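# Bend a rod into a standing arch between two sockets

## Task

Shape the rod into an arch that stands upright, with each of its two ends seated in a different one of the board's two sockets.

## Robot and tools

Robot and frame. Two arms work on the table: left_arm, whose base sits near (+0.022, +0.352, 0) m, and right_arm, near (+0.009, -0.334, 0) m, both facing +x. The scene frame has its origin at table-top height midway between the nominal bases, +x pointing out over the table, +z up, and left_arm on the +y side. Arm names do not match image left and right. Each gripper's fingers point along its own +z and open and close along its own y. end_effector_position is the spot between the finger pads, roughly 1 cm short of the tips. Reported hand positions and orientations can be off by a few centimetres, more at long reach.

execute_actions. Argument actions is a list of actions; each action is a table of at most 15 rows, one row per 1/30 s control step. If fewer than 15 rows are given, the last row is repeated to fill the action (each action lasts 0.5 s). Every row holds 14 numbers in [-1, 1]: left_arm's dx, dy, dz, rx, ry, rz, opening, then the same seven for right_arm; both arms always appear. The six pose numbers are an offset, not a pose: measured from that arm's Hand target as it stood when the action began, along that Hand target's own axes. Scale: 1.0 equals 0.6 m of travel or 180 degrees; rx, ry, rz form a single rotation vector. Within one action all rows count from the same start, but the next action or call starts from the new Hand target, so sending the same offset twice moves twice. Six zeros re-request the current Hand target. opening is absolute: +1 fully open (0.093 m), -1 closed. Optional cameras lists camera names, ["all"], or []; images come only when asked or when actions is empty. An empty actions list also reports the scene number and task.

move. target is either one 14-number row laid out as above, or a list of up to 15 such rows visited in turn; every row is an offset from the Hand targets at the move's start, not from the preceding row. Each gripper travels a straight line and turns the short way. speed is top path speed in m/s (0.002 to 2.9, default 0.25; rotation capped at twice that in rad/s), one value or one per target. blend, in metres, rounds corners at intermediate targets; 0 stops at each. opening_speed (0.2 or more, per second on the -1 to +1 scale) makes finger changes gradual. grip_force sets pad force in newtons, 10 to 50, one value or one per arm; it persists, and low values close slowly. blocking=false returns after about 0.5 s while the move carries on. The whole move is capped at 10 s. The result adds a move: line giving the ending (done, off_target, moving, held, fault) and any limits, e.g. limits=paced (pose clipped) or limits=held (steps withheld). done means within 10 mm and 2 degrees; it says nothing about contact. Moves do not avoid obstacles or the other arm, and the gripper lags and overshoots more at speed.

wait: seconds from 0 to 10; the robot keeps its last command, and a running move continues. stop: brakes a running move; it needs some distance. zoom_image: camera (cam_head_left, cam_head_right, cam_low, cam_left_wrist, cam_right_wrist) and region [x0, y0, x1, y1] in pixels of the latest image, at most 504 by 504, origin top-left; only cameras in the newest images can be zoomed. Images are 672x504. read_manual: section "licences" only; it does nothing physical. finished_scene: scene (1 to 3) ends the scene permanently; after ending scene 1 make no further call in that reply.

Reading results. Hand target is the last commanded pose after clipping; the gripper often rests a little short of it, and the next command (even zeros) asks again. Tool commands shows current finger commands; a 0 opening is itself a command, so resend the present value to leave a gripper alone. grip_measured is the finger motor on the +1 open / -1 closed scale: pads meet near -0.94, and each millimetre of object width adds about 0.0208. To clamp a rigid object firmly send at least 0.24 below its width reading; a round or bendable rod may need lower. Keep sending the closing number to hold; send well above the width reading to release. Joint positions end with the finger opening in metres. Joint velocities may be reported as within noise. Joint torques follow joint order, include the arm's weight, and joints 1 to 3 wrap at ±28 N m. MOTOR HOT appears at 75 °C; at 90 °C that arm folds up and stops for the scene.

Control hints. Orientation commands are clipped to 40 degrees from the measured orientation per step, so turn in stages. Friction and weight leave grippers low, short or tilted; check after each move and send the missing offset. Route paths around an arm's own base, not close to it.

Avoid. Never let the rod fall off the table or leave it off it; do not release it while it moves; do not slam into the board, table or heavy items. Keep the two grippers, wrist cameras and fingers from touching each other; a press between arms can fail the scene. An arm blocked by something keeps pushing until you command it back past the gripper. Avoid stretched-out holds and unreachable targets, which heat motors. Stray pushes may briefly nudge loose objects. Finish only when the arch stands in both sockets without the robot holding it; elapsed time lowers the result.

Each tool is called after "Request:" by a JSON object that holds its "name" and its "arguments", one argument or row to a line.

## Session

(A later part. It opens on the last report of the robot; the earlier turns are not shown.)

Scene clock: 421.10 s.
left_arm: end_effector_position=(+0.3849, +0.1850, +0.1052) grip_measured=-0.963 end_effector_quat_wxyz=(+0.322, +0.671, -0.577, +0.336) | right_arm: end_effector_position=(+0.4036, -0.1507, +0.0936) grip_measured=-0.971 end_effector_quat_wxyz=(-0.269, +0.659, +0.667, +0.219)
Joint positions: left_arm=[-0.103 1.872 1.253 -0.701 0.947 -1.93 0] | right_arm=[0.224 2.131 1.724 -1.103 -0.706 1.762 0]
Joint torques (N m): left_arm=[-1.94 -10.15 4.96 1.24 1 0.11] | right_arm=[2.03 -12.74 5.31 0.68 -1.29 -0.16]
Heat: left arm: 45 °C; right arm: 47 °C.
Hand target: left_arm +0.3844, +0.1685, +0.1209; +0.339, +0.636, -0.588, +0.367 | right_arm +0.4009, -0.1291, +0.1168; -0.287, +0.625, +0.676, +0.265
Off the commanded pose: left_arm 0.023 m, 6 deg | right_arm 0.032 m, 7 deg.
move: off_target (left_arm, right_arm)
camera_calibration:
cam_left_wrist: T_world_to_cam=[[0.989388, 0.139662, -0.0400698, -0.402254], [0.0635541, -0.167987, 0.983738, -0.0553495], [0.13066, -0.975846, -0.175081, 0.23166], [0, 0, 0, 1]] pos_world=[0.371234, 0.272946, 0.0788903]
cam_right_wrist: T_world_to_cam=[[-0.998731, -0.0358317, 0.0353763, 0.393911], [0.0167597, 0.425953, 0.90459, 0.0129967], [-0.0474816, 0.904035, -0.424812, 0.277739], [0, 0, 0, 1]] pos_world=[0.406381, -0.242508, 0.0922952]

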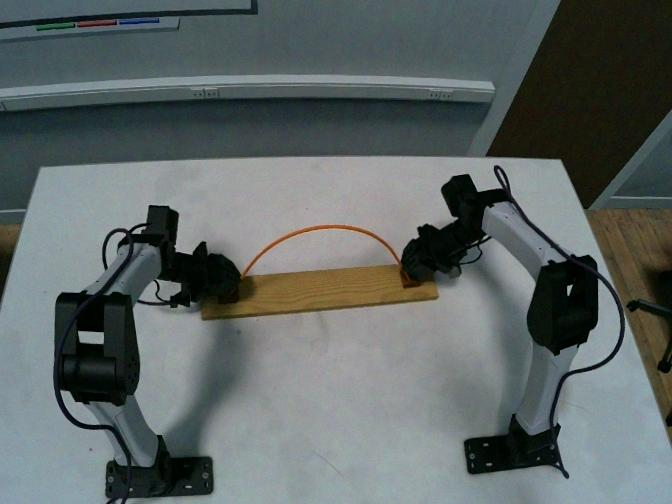

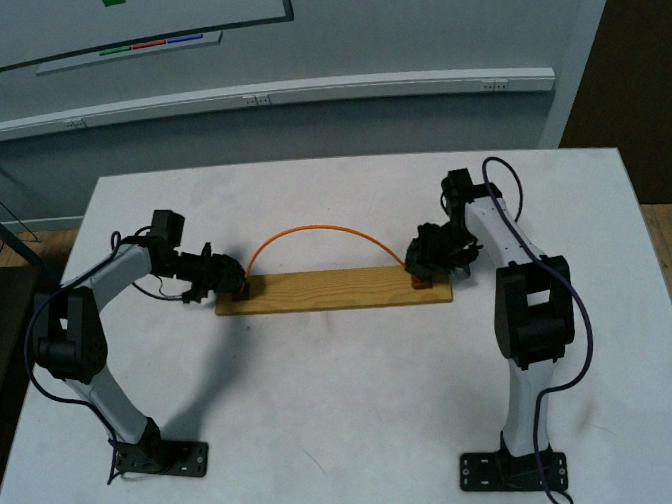

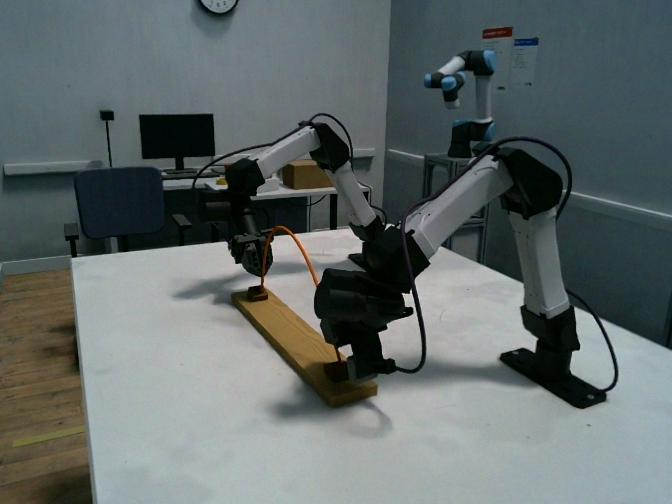

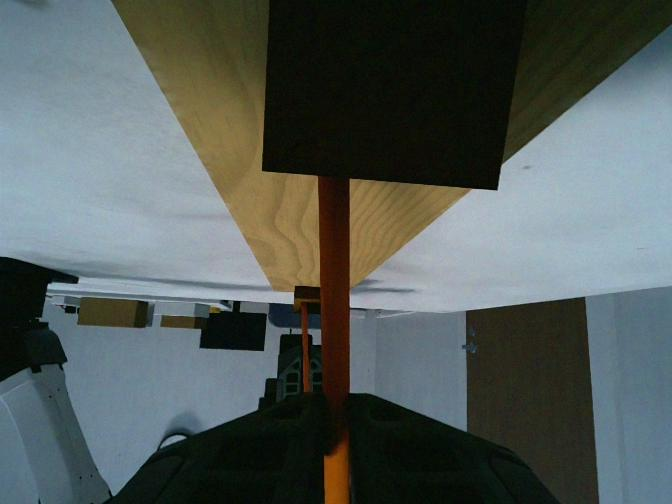

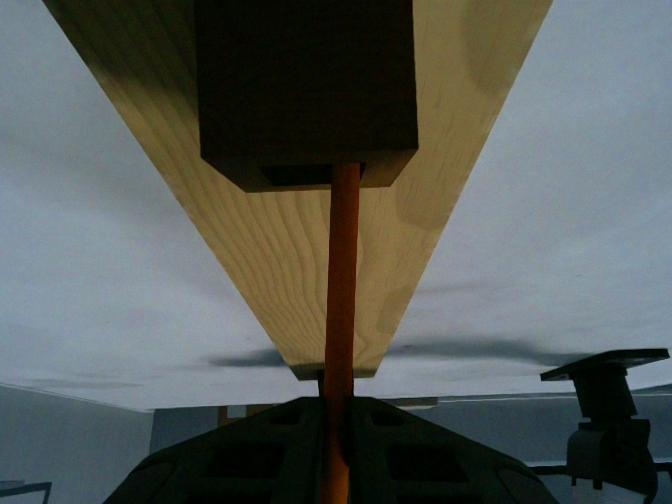

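Request:
{"name": "move", "arguments": {
  "target": [
    [0.0005,-0.0117,0.0008,0,0,0,-1,-0.0007,0.0117,-0.0007,0,0,0,-1],
    [-0.022,-0.017,0.0085,0,0,0,-1,-0.0189,0.0164,0.0093,0,0,0,-1]
  ],
  "speed": 0.06,
  "cameras": ["all"]
}}

Request:
{"name": "zoom_image", "arguments": {
  "camera": "cam_head_right",
  "region": [200, 250, 280, 330]
}}

Request:
{"name": "zoom_image", "arguments": {
  "camera": "cam_head_left",
  "region": [370, 230, 450, 310]
}}

Request:
{"name": "zoom_image", "arguments": {
  "camera": "cam_low",
  "region": [220, 240, 370, 410]
}}

Scene clock: 445.50 s.
left_arm: end_effector_position=(+0.3890, +0.1841, +0.1004) grip_measured=-0.963 end_effector_quat_wxyz=(+0.331, +0.662, -0.577, +0.346) | right_arm: end_effector_position=(+0.4068, -0.1526, +0.0944) grip_measured=-0.971 end_effector_quat_wxyz=(-0.267, +0.656, +0.668, +0.227)
Joint positions: left_arm=[-0.097 1.9 1.253 -0.673 0.976 -1.917 0] | right_arm=[0.216 2.131 1.723 -1.093 -0.713 1.751 0]
Joint torques (N m): left_arm=[-1.59 -7.88 6.22 1.23 0.78 0.12] | right_arm=[1.78 -9.22 7.46 0.63 -1.18 -0.27]
Heat: left arm: 44 °C; right arm: 51 °C.
Hand target: left_arm +0.3944, +0.1715, +0.1070; +0.339, +0.636, -0.588, +0.367 | right_arm +0.4108, -0.1322, +0.1047; -0.287, +0.625, +0.676, +0.265
Off the commanded pose: left_arm 0.015 m, 4 deg | right_arm 0.023 m, 6 deg.
move: off_target (left_arm, right_arm)
camera_calibration:
cam_left_wrist: T_world_to_cam=[[0.99084, 0.130315, -0.0354093, -0.405718], [0.0539293, -0.141458, 0.988474, -0.0526205], [0.123804, -0.981329, -0.14719, 0.230281], [0, 0, 0, 1]] pos_world=[0.37633, 0.271409, 0.0715429]
cam_right_wrist: T_world_to_cam=[[-0.999139, -0.0365791, 0.0195893, 0.398597], [0.00252542, 0.417614, 0.908621, 0.0172782], [-0.0414173, 0.907888, -0.417162, 0.277414], [0, 0, 0, 1]] pos_world=[0.4097, -0.244496, 0.0922189]

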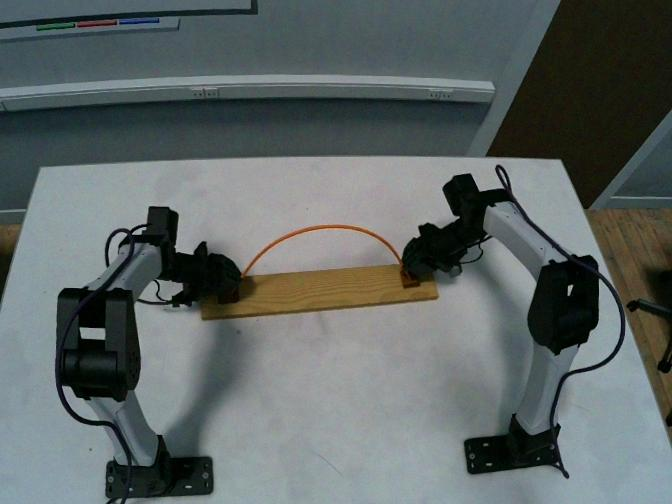

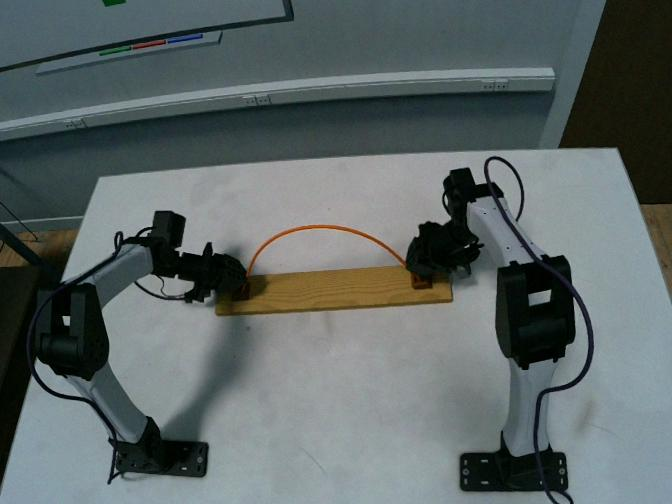

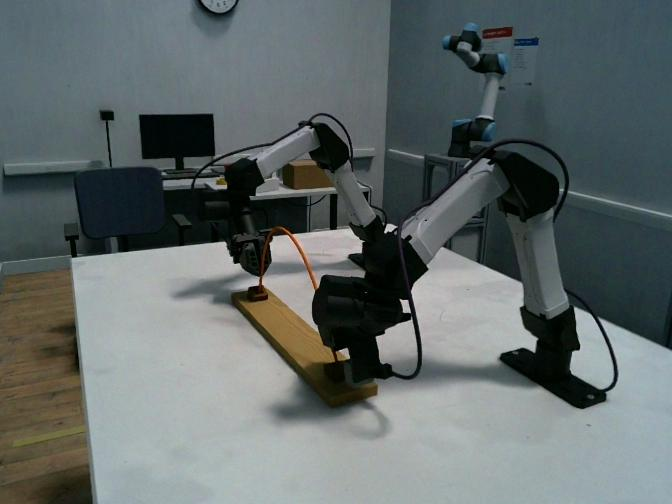

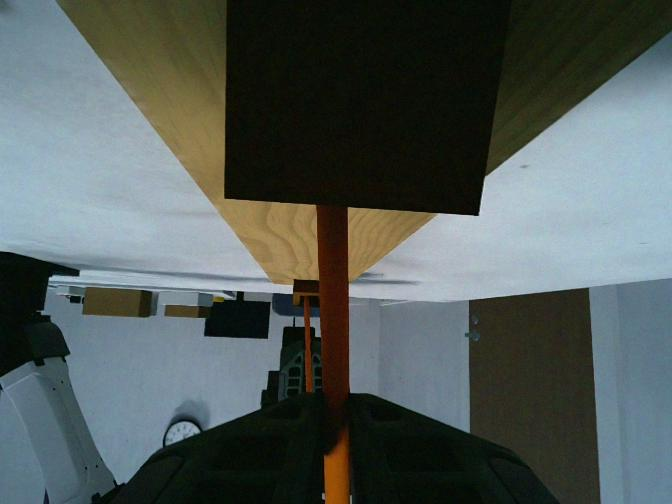

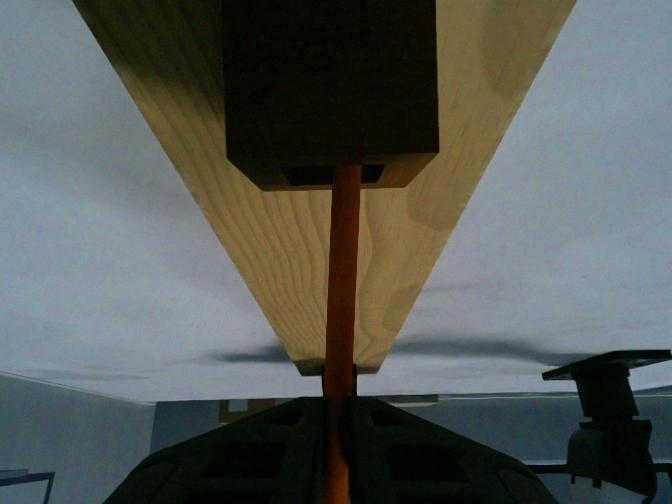

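Scaled by 6.300.

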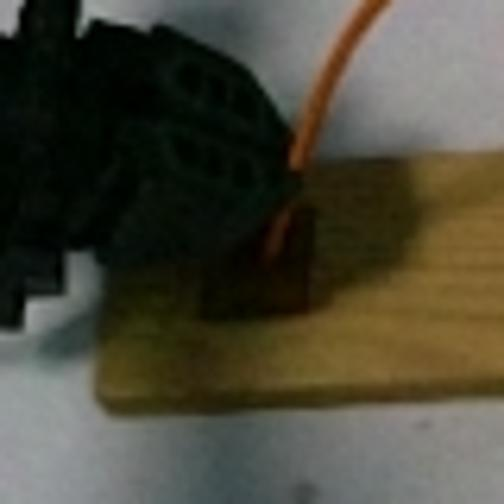

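Scaled by 6.300.

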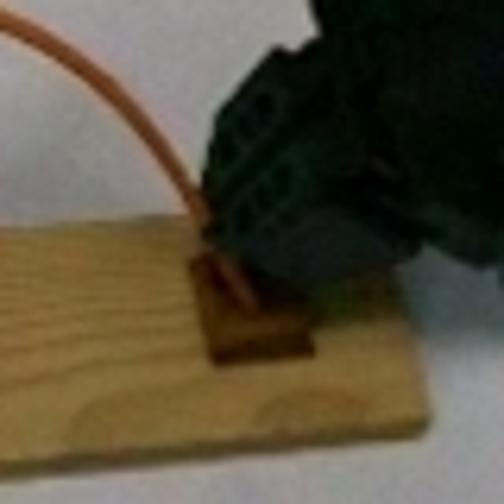

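Scaled by 2.965.

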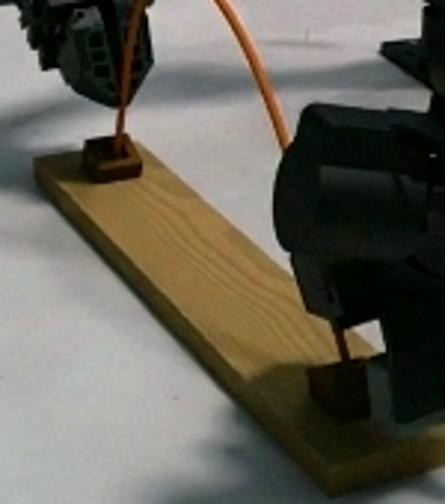

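Request:
{"name": "move", "arguments": {
  "target": [-0.0308,-0.0058,0.0067,0,0,0,-1,-0.0288,0.0042,0.0133,0,0,0,-1],
  "speed": 0.06,
  "cameras": ["all"]
}}

Request:
{"name": "zoom_image", "arguments": {
  "camera": "cam_low",
  "region": [220, 240, 370, 410]
}}

Request:
{"name": "zoom_image", "arguments": {
  "camera": "cam_head_left",
  "region": [370, 230, 450, 310]
}}

Scene clock: 457.67 s.
left_arm: end_effector_position=(+0.3927, +0.1827, +0.0980) grip_measured=-0.963 end_effector_quat_wxyz=(+0.347, +0.646, -0.575, +0.363) | right_arm: end_effector_position=(+0.4155, -0.1548, +0.0948) grip_measured=-0.971 end_effector_quat_wxyz=(-0.261, +0.649, +0.671, +0.246)
Joint positions: left_arm=[-0.086 1.932 1.253 -0.644 1.034 -1.894 0] | right_arm=[0.203 2.135 1.723 -1.057 -0.729 1.734 0]
Joint torques (N m): left_arm=[-1.1 -6.95 5 1.27 0.3 0.17] | right_arm=[1.59 -7.6 4.71 0.83 -1.06 -0.27]
Heat: left arm: 43 °C; right arm: 50 °C.
Hand target: left_arm +0.3973, +0.1774, +0.0889; +0.339, +0.636, -0.588, +0.367 | right_arm +0.4138, -0.1382, +0.0868; -0.287, +0.625, +0.676, +0.265
Off the commanded pose: left_arm 0.011 m, 2 deg | right_arm 0.019 m, 5 deg.
move: off_target (left_arm, right_arm)
camera_calibration:
cam_left_wrist: T_world_to_cam=[[0.993161, 0.113168, -0.0287051, -0.40765], [0.038883, -0.0887814, 0.995292, -0.054952], [0.110086, -0.989601, -0.0925745, 0.229675], [0, 0, 0, 1]] pos_world=[0.381715, 0.268541, 0.0642537]
cam_right_wrist: T_world_to_cam=[[-0.999097, -0.0375566, -0.0198757, 0.410713], [-0.033207, 0.398265, 0.916669, 0.0287959], [-0.0265112, 0.916501, -0.399152, 0.27335], [0, 0, 0, 1]] pos_world=[0.418546, -0.246569, 0.0908752]

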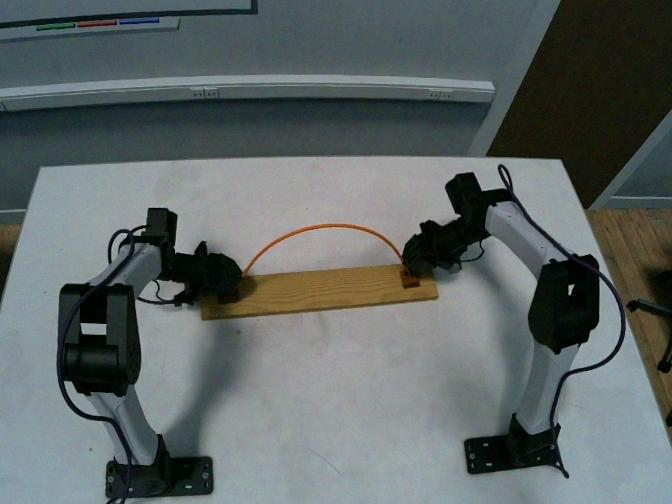

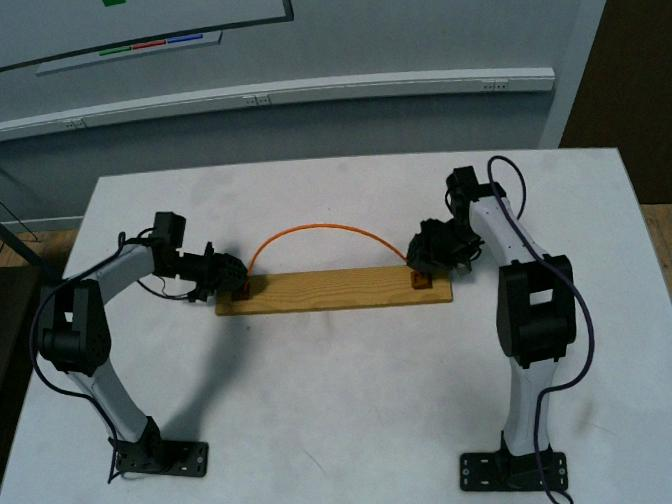

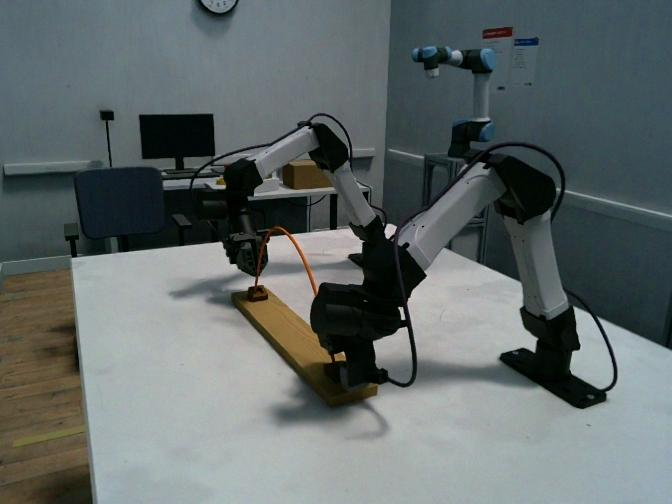

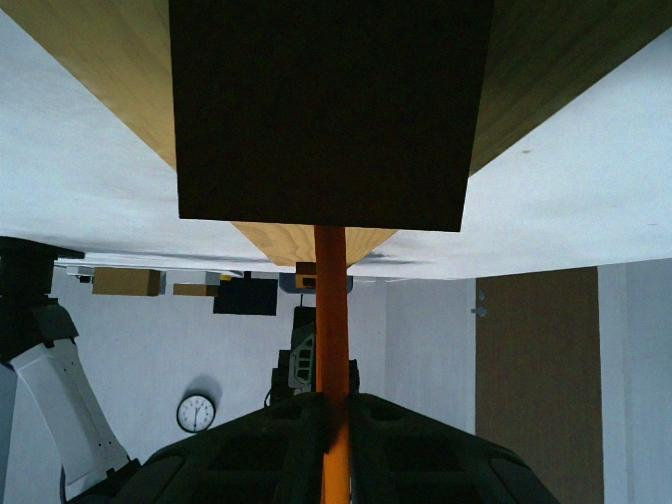

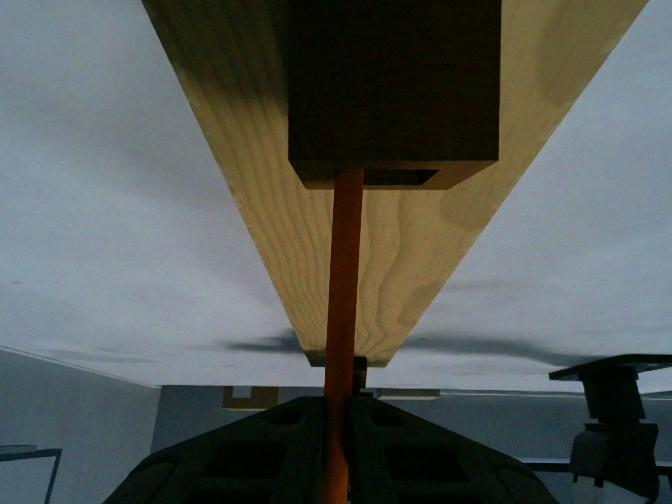

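Scaled by 2.965.

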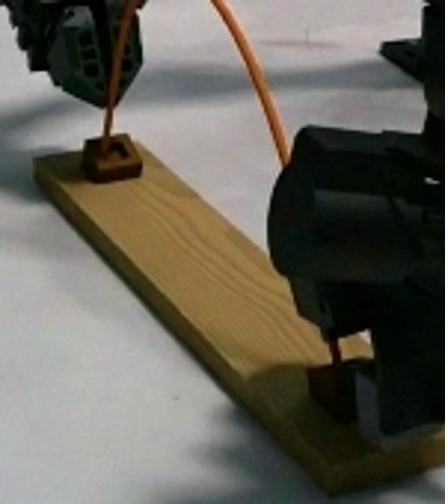

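Scaled by 6.300.

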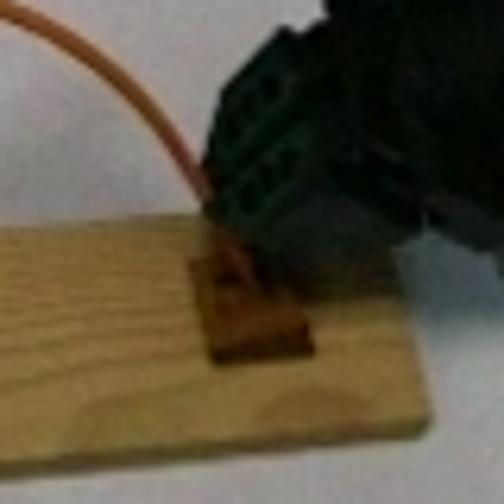

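Request:
{"name": "move", "arguments": {
  "target": [-0.006,0.0075,0.005,0,0,0,-1,-0.004,-0.0125,0.003,0,0,0,-1],
  "speed": 0.05,
  "cameras": ["cam_left_wrist","cam_right_wrist","cam_low","cam_head_left"]
}}

Request:
{"name": "zoom_image", "arguments": {
  "camera": "cam_low",
  "region": [220, 240, 370, 410]
}}

Scene clock: 479.13 s.
left_arm: end_effector_position=(+0.3924, +0.1822, +0.0971) grip_measured=-0.963 end_effector_quat_wxyz=(+0.349, +0.641, -0.575, +0.370) | right_arm: end_effector_position=(+0.4134, -0.1484, +0.0897) grip_measured=-0.971 end_effector_quat_wxyz=(-0.279, +0.638, +0.667, +0.265)
Joint positions: left_arm=[-0.085 1.932 1.239 -0.62 1.047 -1.893 0] | right_arm=[0.203 2.135 1.677 -1.001 -0.783 1.731 0]
Joint torques (N m): left_arm=[-1.57 -7.57 3.7 1.33 0.16 0.14] | right_arm=[1.65 -9.44 4.07 0.64 -0.55 -0.21]
Heat: left arm: 41 °C; right arm: 48 °C.
Hand target: left_arm +0.3929, +0.1763, +0.0843; +0.339, +0.636, -0.588, +0.367 | right_arm +0.4064, -0.1391, +0.0839; -0.287, +0.625, +0.676, +0.265
Off the commanded pose: left_arm 0.014 m, 2 deg | right_arm 0.013 m, 2 deg.
move: off_target (left_arm, right_arm)
camera_calibration:
cam_left_wrist: T_world_to_cam=[[0.993658, 0.11061, -0.020225, -0.407936], [0.0286835, -0.0754231, 0.996739, -0.0527499], [0.108723, -0.990998, -0.0781175, 0.228435], [0, 0, 0, 1]] pos_world=[0.382026, 0.267522, 0.0621721]
cam_right_wrist: T_world_to_cam=[[-0.998707, -0.044176, -0.0251593, 0.408128], [-0.0389725, 0.3475, 0.93687, 0.0238749], [-0.0326443, 0.936639, -0.348773, 0.26642], [0, 0, 0, 1]] pos_world=[0.417228, -0.239806, 0.0808204]
Images, in order (width x height): cam_head_left 672x504, cam_low 672x504, cam_left_wrist 672x504, cam_right_wrist 672x504.

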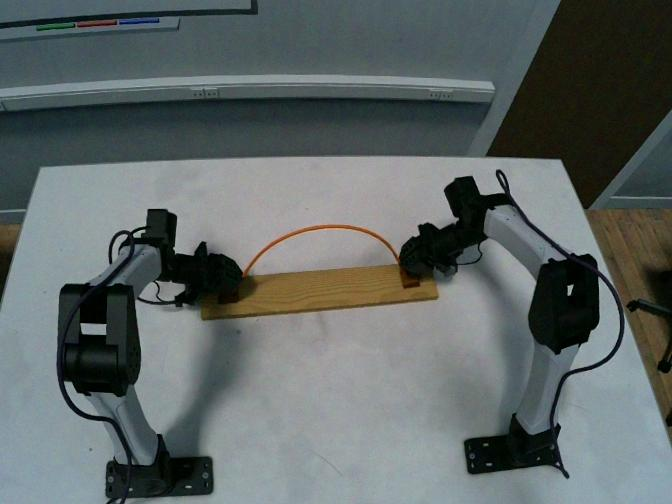

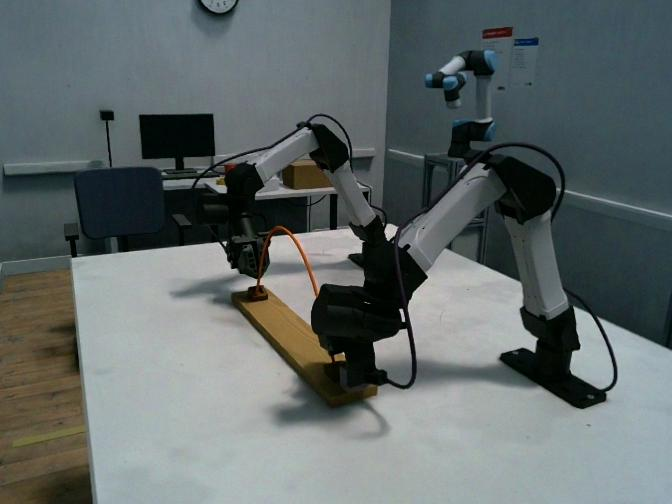

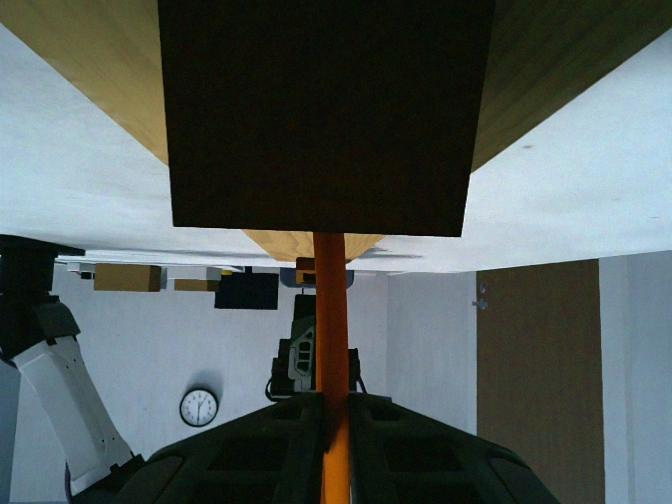

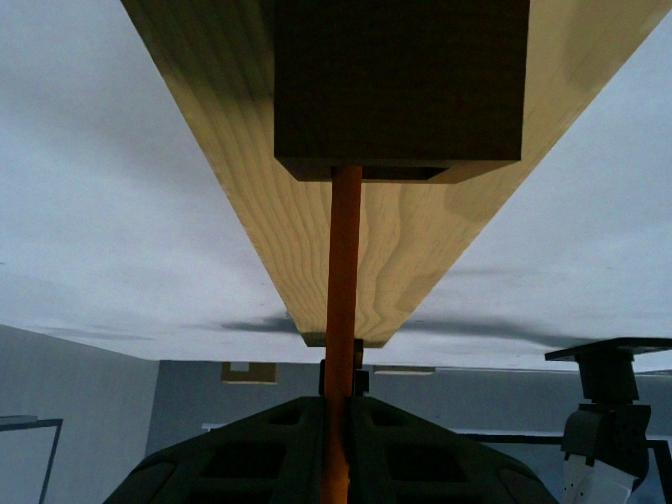

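Scaled by 2.965.

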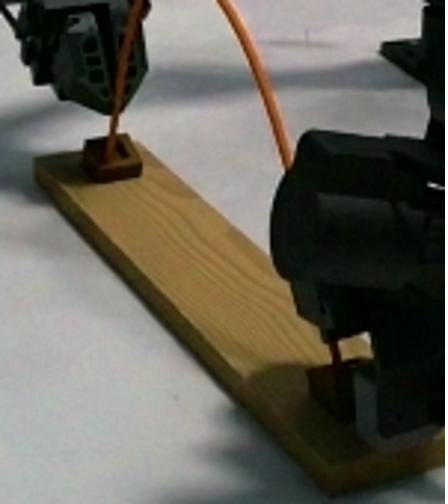

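Request:
{"name": "move", "arguments": {
  "target": [0,0,0,0,0,0,-0.45,0,0,0,0,0,0,-0.45],
  "opening_speed": 0.3,
  "cameras": ["cam_left_wrist","cam_right_wrist","cam_low","cam_head_left"]
}}

Request:
{"name": "zoom_image", "arguments": {
  "camera": "cam_low",
  "region": [220, 210, 400, 410]
}}

Scene clock: 489.17 s.
left_arm: end_effector_position=(+0.3902, +0.1769, +0.0860) grip_measured=-0.453 end_effector_quat_wxyz=(+0.347, +0.641, -0.582, +0.362) | right_arm: end_effector_position=(+0.4079, -0.1427, +0.0862) grip_measured=-0.452 end_effector_quat_wxyz=(-0.284, +0.634, +0.671, +0.260)
Joint positions: left_arm=[-0.103 1.949 1.225 -0.592 1.031 -1.892 0.023] | right_arm=[0.218 2.135 1.662 -0.995 -0.786 1.73 0.024]
Joint torques (N m): left_arm=[-0.09 -9.13 4.63 1.05 0.3 0.09] | right_arm=[0.34 -9.43 5.41 0.55 -0.47 -0.17]
Heat: left arm: 41 °C; right arm: 48 °C.
Hand target: left_arm +0.3929, +0.1763, +0.0843; +0.339, +0.636, -0.588, +0.367 | right_arm +0.4065, -0.1392, +0.0839; -0.287, +0.625, +0.676, +0.265
Off the commanded pose: left_arm 0.003 m, 1 deg | right_arm 0.004 m, 1 deg.
move: done
camera_calibration:
cam_left_wrist: T_world_to_cam=[[0.995066, 0.0970818, -0.0204743, -0.403465], [0.0294475, -0.0919174, 0.995331, -0.0392353], [0.0947465, -0.991023, -0.0943226, 0.229467], [0, 0, 0, 1]] pos_world=[0.380888, 0.262969, 0.0524354]
cam_right_wrist: T_world_to_cam=[[-0.998075, -0.0597838, -0.0164889, 0.399668], [-0.0361692, 0.34517, 0.937843, 0.0234431], [-0.0503764, 0.936634, -0.346668, 0.266599], [0, 0, 0, 1]] pos_world=[0.413177, -0.233904, 0.0770254]
Images, in order (width x height): cam_head_left 672x504, cam_low 672x504, cam_left_wrist 672x504, cam_right_wrist 672x504.

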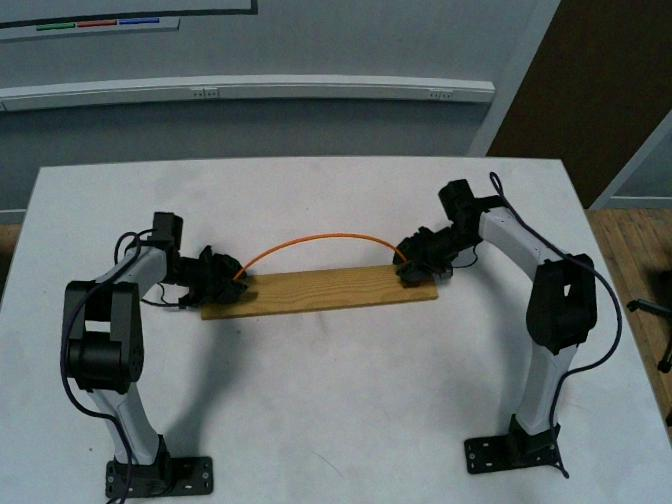

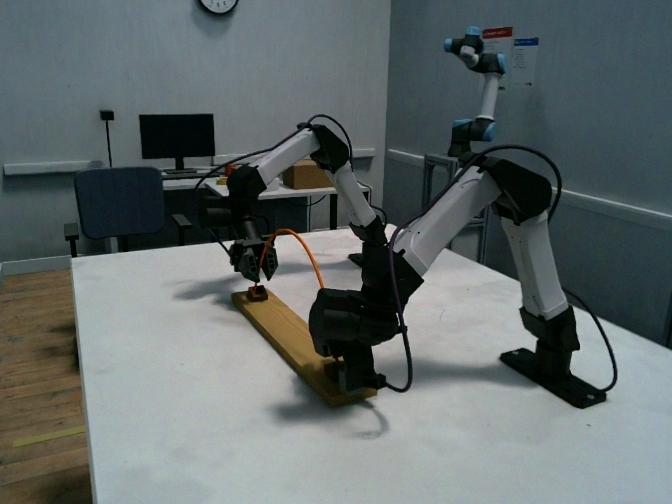

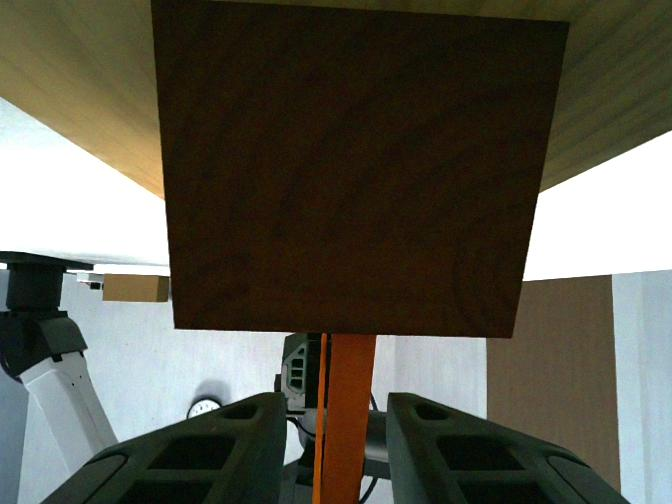

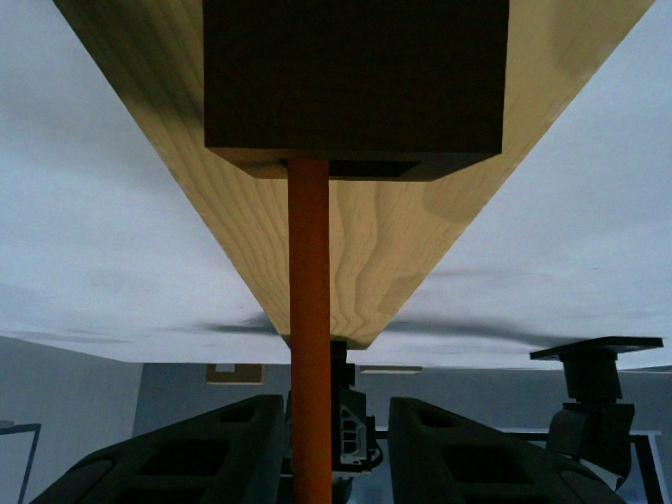

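Scaled by 2.520.

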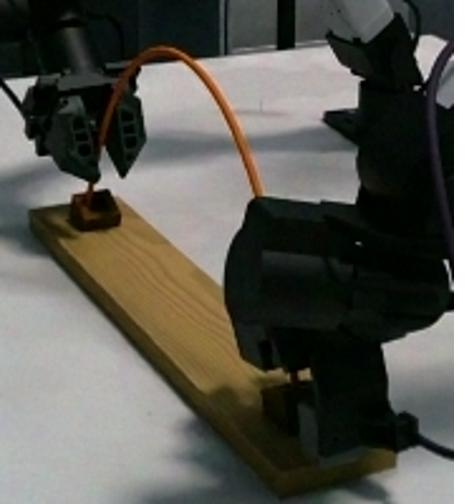

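Request:
{"name": "move", "arguments": {
  "target": [
    [0,0,0,0,0,0,-0.45,0,0,0,0,0,0,0],
    [0,0,-0.2,0,0,0,0,0,0,-0.2,0,0,0,0]
  ],
  "speed": 0.12,
  "opening_speed": 0.5,
  "cameras": ["all"]
}}

Request:
{"name": "zoom_image", "arguments": {
  "camera": "cam_low",
  "region": [220, 210, 400, 410]
}}

Request:
{"name": "zoom_image", "arguments": {
  "camera": "cam_head_left",
  "region": [200, 200, 450, 330]
}}

Scene clock: 505.60 s.
left_arm: end_effector_position=(+0.3825, +0.2801, +0.1401) grip_measured=-0.003 end_effector_quat_wxyz=(+0.340, +0.640, -0.585, +0.366) | right_arm: end_effector_position=(+0.4090, -0.2256, +0.1654) grip_measured=-0.001 end_effector_quat_wxyz=(-0.288, +0.631, +0.672, +0.260)
Joint positions: left_arm=[0.186 1.987 1.515 -1.313 1.031 -1.331 0.045] | right_arm=[0.015 2.164 2.02 -1.539 -0.791 1.432 0.045]
Joint torques (N m): left_arm=[-0.02 -9.03 6.49 -0.36 0.38 0.12] | right_arm=[-0.16 -8.16 9.36 -0.08 -0.43 -0.18]
Heat: left arm: 42 °C; right arm: 49 °C.
Hand target: left_arm +0.3847, +0.2799, +0.1443; +0.339, +0.636, -0.588, +0.367 | right_arm +0.4132, -0.2252, +0.1672; -0.287, +0.625, +0.676, +0.265
Off the commanded pose: left_arm 0.005 m, 1 deg | right_arm 0.005 m, 1 deg.
move: done
camera_calibration:
cam_left_wrist: T_world_to_cam=[[0.994983, 0.0999684, -0.00394903, -0.407752], [0.0138574, -0.0986159, 0.995029, -0.0755073], [0.099082, -0.990092, -0.0995064, 0.336394], [0, 0, 0, 1]] pos_world=[0.373422, 0.366377, 0.106995]
cam_right_wrist: T_world_to_cam=[[-0.997671, -0.0666674, -0.0144021, 0.395012], [-0.0362516, 0.339451, 0.939925, -0.0238085], [-0.0577735, 0.938258, -0.341077, 0.374326], [0, 0, 0, 1]] pos_world=[0.414855, -0.316798, 0.155741]

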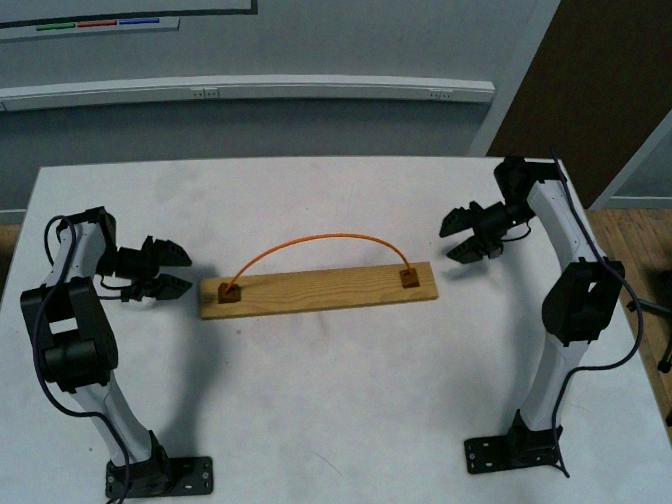

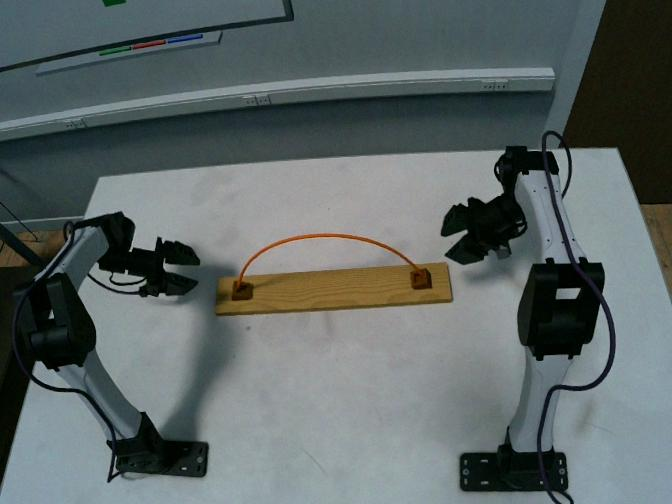

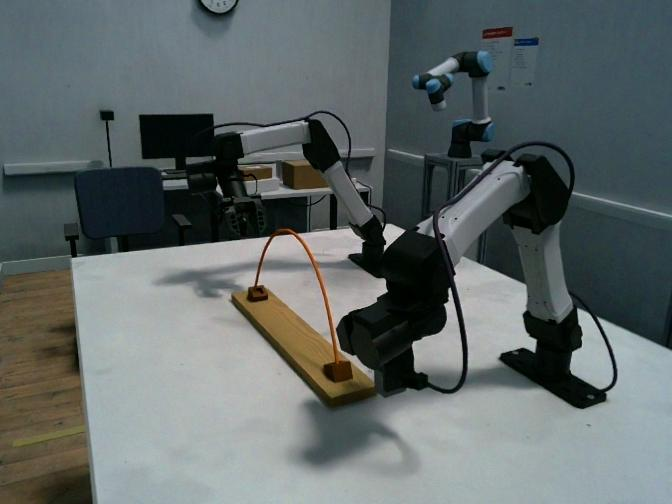

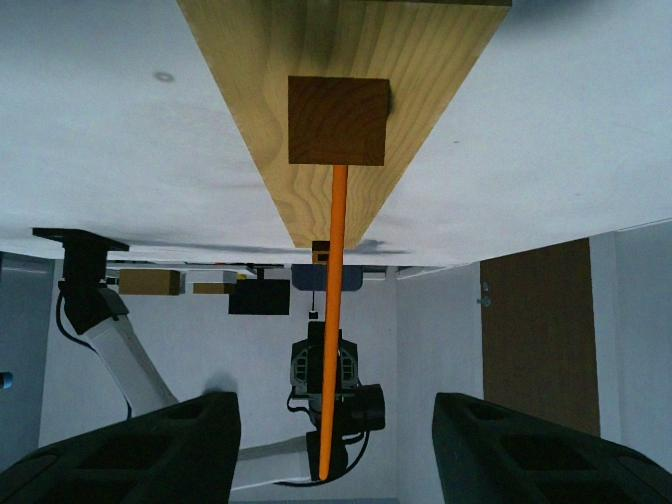

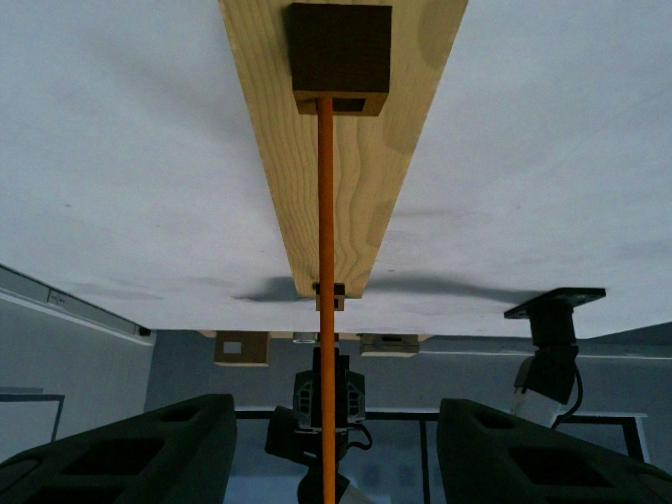

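Scaled by 2.520.

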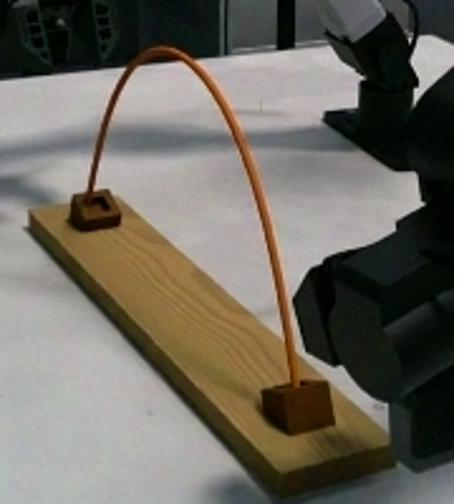

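Scaled by 2.016.

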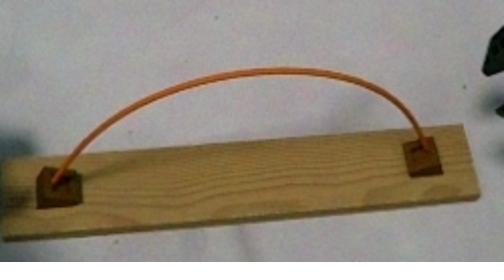

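Standing upright in both sockets.

Request:
{"name": "finished_scene", "arguments": {
  "scene": 2
}}

The scene is finished: the task was done.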